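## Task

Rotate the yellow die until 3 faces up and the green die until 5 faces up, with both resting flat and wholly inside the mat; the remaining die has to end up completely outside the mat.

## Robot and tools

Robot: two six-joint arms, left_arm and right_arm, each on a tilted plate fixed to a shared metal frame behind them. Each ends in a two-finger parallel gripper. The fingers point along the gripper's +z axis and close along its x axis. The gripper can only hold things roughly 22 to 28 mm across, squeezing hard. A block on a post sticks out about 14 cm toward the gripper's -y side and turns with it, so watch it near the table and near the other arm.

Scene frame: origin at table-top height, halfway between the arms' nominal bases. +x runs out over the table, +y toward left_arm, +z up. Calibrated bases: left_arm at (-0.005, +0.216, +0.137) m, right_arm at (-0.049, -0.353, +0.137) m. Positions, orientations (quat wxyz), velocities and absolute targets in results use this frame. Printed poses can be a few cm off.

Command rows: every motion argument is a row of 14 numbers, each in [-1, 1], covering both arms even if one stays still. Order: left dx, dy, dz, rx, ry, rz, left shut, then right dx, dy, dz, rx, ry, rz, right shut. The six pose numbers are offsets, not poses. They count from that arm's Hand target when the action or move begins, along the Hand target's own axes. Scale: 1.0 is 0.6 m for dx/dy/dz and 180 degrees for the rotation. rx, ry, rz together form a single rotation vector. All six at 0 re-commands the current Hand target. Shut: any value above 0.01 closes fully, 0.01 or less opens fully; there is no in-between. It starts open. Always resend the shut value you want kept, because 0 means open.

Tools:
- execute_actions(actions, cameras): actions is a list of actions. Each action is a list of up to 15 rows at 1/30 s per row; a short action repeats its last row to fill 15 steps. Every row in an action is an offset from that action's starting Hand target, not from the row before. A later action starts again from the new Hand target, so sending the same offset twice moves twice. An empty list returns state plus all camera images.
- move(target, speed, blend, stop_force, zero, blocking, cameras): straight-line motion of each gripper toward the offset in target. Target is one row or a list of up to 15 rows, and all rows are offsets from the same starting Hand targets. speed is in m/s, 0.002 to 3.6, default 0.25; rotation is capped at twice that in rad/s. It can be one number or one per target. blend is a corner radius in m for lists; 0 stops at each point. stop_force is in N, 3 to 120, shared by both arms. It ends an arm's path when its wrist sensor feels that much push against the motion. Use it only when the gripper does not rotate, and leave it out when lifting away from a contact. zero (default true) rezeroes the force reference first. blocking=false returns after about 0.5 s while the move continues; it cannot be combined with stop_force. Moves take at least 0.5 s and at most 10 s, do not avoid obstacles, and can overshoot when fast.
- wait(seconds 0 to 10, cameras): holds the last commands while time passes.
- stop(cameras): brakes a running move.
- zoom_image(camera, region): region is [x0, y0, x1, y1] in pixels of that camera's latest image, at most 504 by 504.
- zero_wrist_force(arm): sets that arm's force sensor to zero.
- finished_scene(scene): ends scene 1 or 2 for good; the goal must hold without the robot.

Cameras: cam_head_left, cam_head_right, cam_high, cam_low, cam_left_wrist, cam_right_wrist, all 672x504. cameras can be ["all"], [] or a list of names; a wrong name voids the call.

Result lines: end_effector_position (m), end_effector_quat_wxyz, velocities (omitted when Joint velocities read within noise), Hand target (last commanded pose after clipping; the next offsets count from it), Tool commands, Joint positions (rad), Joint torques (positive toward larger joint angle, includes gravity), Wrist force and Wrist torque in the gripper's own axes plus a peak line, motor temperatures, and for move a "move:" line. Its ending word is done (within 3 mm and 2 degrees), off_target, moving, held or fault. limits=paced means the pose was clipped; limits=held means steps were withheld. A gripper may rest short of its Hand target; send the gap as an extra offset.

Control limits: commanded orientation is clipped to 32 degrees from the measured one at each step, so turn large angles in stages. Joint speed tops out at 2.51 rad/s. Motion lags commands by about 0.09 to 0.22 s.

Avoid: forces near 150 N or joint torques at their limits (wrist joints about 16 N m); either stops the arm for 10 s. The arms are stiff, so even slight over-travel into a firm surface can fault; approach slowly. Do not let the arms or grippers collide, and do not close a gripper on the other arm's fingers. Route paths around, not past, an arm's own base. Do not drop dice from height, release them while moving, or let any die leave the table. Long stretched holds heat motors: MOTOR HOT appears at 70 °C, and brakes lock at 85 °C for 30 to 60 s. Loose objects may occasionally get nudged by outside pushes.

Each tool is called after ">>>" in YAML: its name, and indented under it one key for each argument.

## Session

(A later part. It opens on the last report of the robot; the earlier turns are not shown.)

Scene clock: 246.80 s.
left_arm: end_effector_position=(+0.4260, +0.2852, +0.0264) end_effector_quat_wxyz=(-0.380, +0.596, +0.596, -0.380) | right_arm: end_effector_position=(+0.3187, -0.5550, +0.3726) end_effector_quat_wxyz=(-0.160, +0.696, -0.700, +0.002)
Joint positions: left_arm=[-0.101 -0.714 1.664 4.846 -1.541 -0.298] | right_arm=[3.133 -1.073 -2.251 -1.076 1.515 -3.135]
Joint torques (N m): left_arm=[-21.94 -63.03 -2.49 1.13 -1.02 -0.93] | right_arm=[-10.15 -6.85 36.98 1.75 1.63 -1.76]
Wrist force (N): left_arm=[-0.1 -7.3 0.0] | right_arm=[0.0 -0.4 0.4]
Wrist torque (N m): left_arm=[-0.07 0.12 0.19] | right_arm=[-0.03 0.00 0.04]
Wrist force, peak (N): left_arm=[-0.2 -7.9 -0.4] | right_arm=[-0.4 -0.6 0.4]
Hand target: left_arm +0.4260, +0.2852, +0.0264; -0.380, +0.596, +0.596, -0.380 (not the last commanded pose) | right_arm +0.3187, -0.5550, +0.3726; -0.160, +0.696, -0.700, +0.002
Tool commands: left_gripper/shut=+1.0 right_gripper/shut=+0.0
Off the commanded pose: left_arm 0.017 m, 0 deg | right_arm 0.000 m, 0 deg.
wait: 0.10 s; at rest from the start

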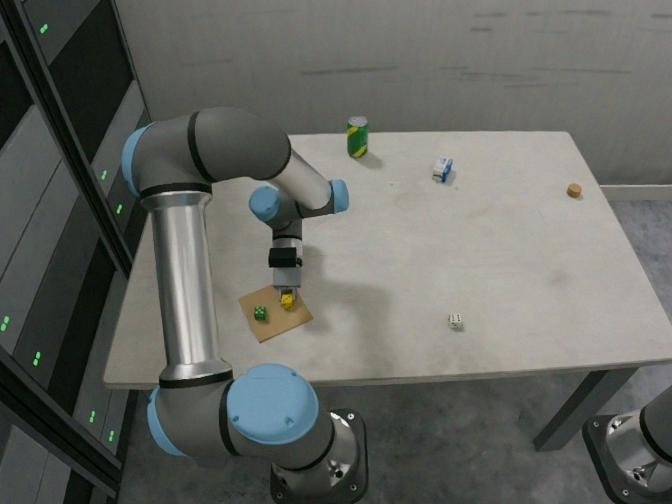

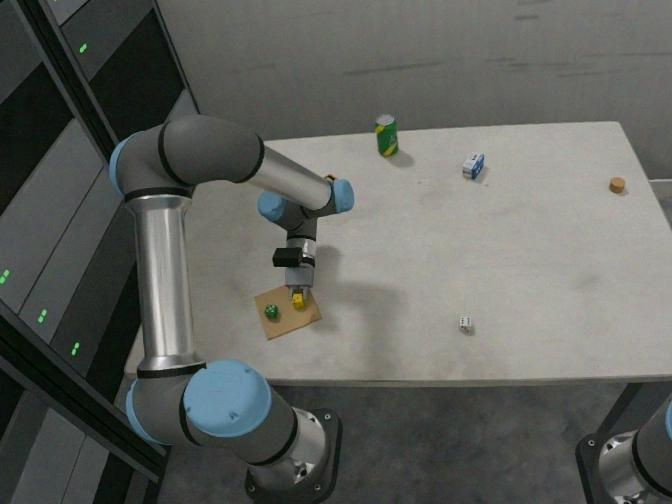

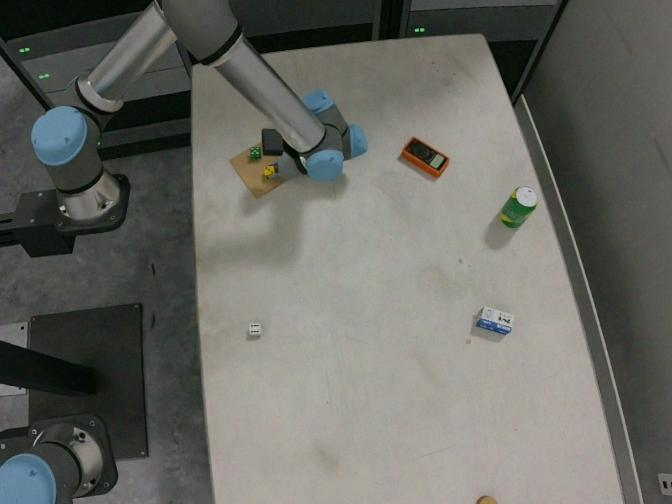

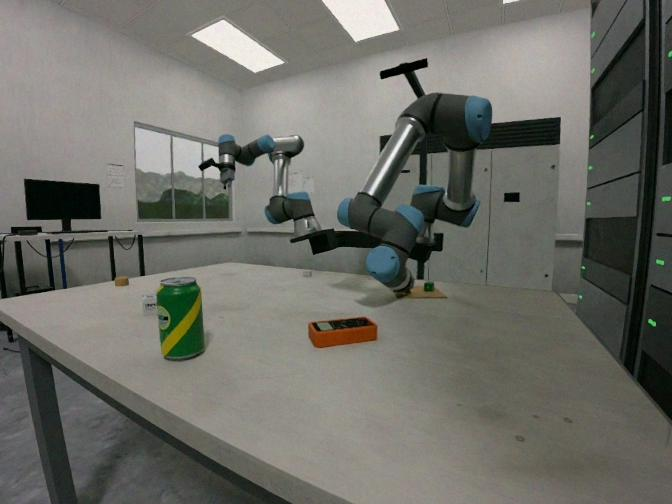

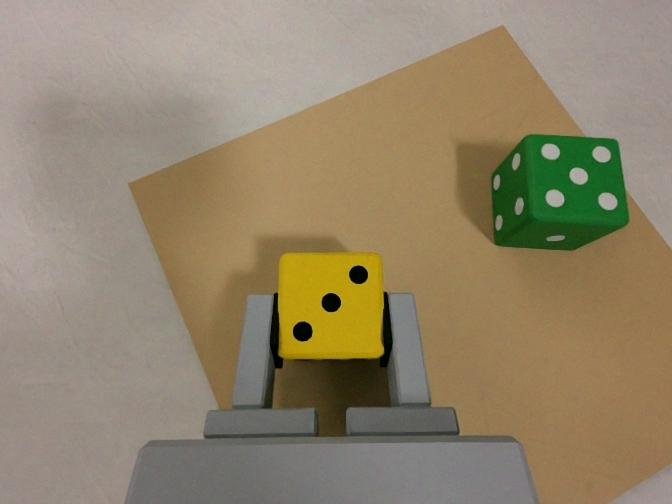

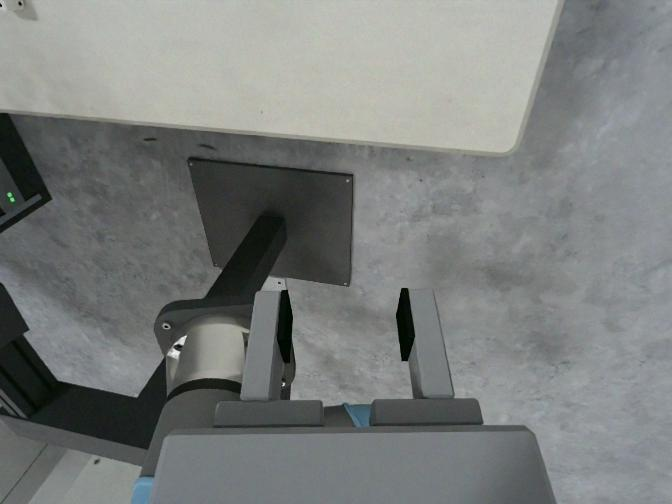

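>>> zoom_image:
  camera: "cam_head_right"
  region: [250, 270, 330, 340]

>>> zoom_image:
  camera: "cam_left_wrist"
  region: [252, 230, 412, 380]

>>> zoom_image:
  camera: "cam_low"
  region: [360, 240, 480, 330]

Scaled by 6.300 from the camera's 672x504 image, which has a finer 960x720 frame.

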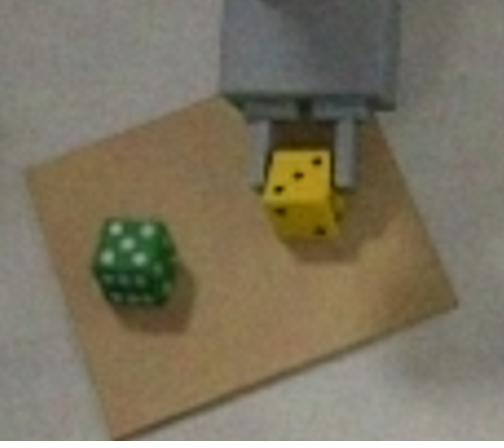

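Scaled by 3.150 from the camera's 672x504 image, which has a finer 960x720 frame.

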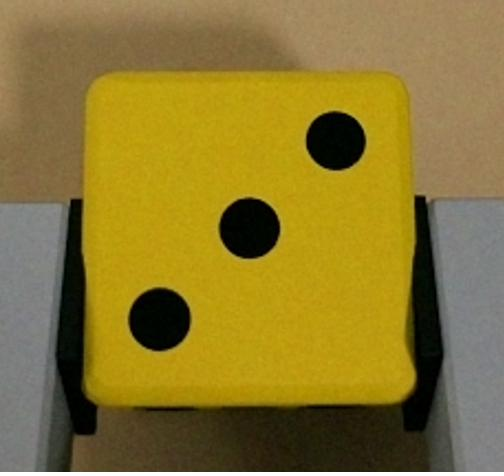

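Scaled by 4.200 from the camera's 672x504 image, which has a finer 960x720 frame.

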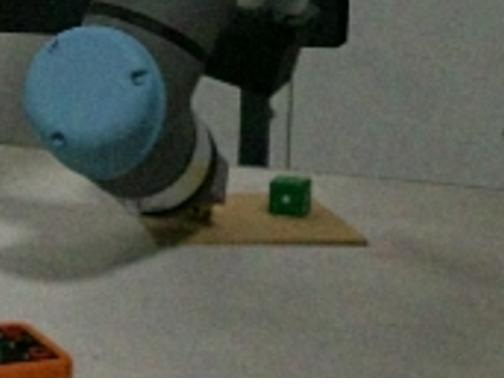

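>>> move:
  target:
    - [0,0,0,0,0,0,0,0,0,0,0,0,0,0]
    - [0,0,-0.15,0,0,0,0,0,0,0,0,0,0,0]
  speed: [0.1,0.15]
  cameras: ["cam_left_wrist","cam_low","cam_head_left","cam_head_right","cam_high"]

>>> zoom_image:
  camera: "cam_left_wrist"
  region: [150, 0, 550, 300]

>>> zoom_image:
  camera: "cam_low"
  region: [360, 240, 480, 330]

Scene clock: 253.30 s.
left_arm: end_effector_position=(+0.5076, +0.2851, +0.0643) end_effector_quat_wxyz=(-0.380, +0.596, +0.596, -0.380) | right_arm: end_effector_position=(+0.3187, -0.5550, +0.3726) end_effector_quat_wxyz=(-0.160, +0.696, -0.700, +0.002)
Joint positions: left_arm=[-0.105 -0.663 1.389 5.07 -1.545 -0.3] | right_arm=[3.133 -1.073 -2.251 -1.076 1.515 -3.135]
Joint torques (N m): left_arm=[-15.46 -24.53 -23.26 2.5 -1.7 -0.98] | right_arm=[-9.29 -7.82 38.71 2 1.43 -1.92]
Wrist force (N): left_arm=[0.4 -1.1 0.4] | right_arm=[-0.1 -0.3 0.2]
Wrist torque (N m): left_arm=[-0.02 0.11 0.15] | right_arm=[-0.03 0.01 0.03]
Wrist force, peak (N): left_arm=[0.0 -8.0 0.0] | right_arm=[-0.4 -0.5 0.4]
Hand target: left_arm +0.5077, +0.2852, +0.0644; -0.380, +0.596, +0.596, -0.380 | right_arm +0.3187, -0.5550, +0.3726; -0.160, +0.696, -0.700, +0.002
Off the commanded pose: left_arm 0.000 m, 0 deg | right_arm 0.000 m, 0 deg.
move: done
Images, in order (width x height): cam_head_left 672x504, cam_head_right 672x504, cam_high 672x504, cam_low 672x504, cam_left_wrist 672x504.

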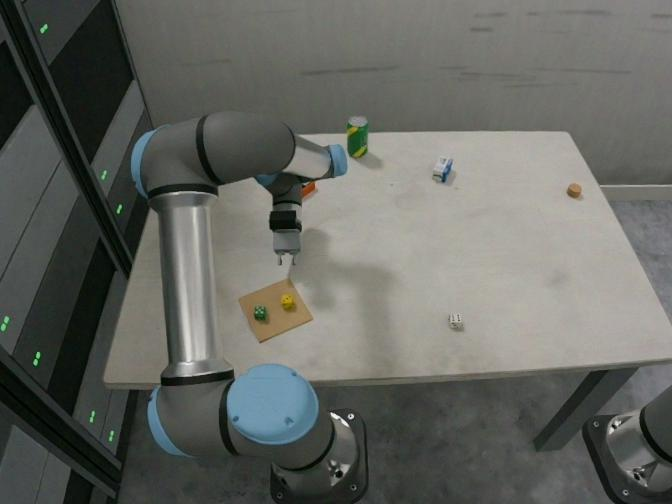

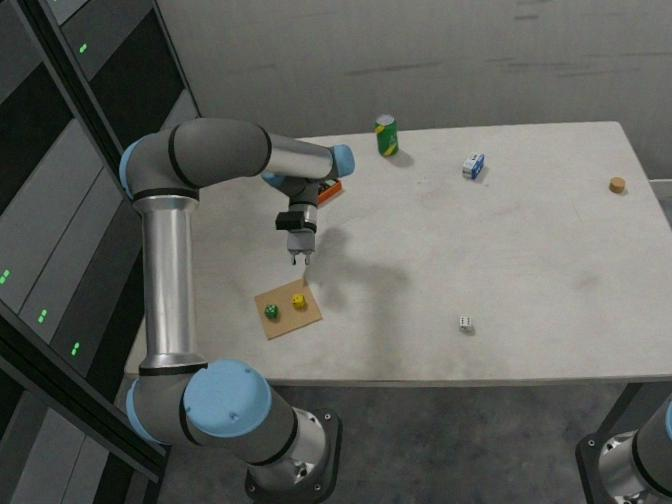

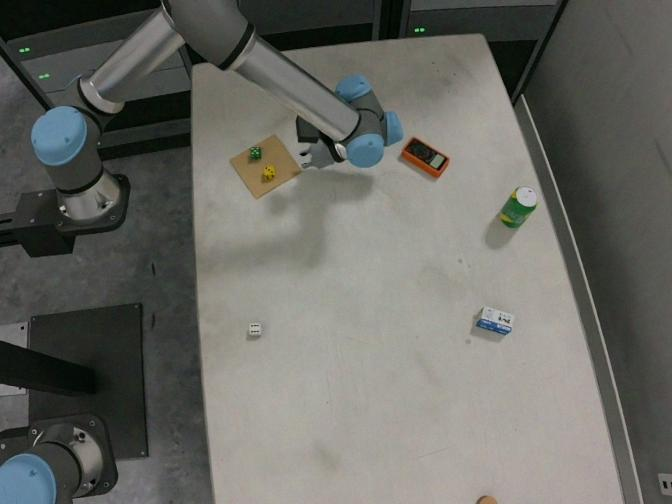

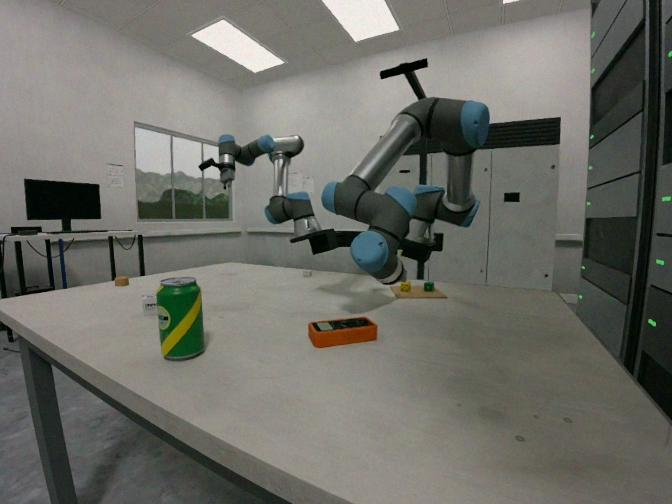

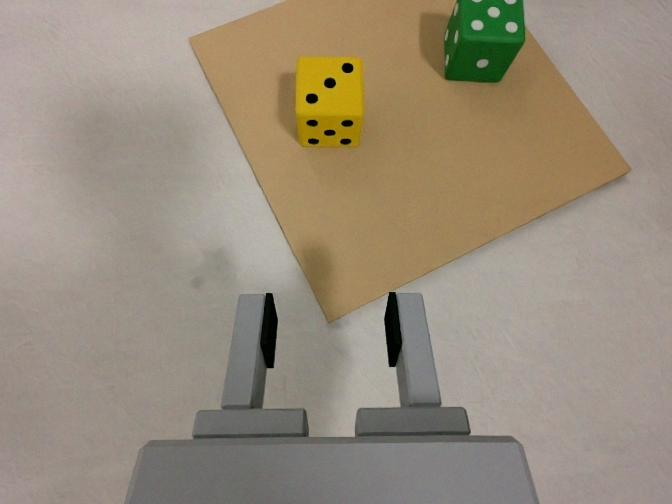

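Scaled by 1.260 from the camera's 672x504 image, which has a finer 960x720 frame.

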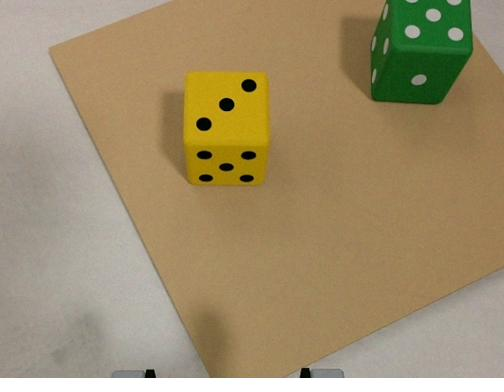

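Scaled by 4.200 from the camera's 672x504 image, which has a finer 960x720 frame.

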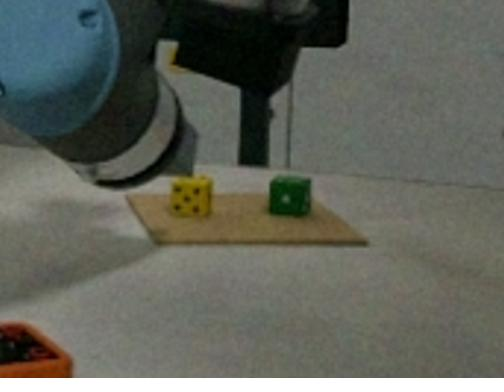

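>>> finished_scene:
  scene: 1

The scene is finished: the task was done.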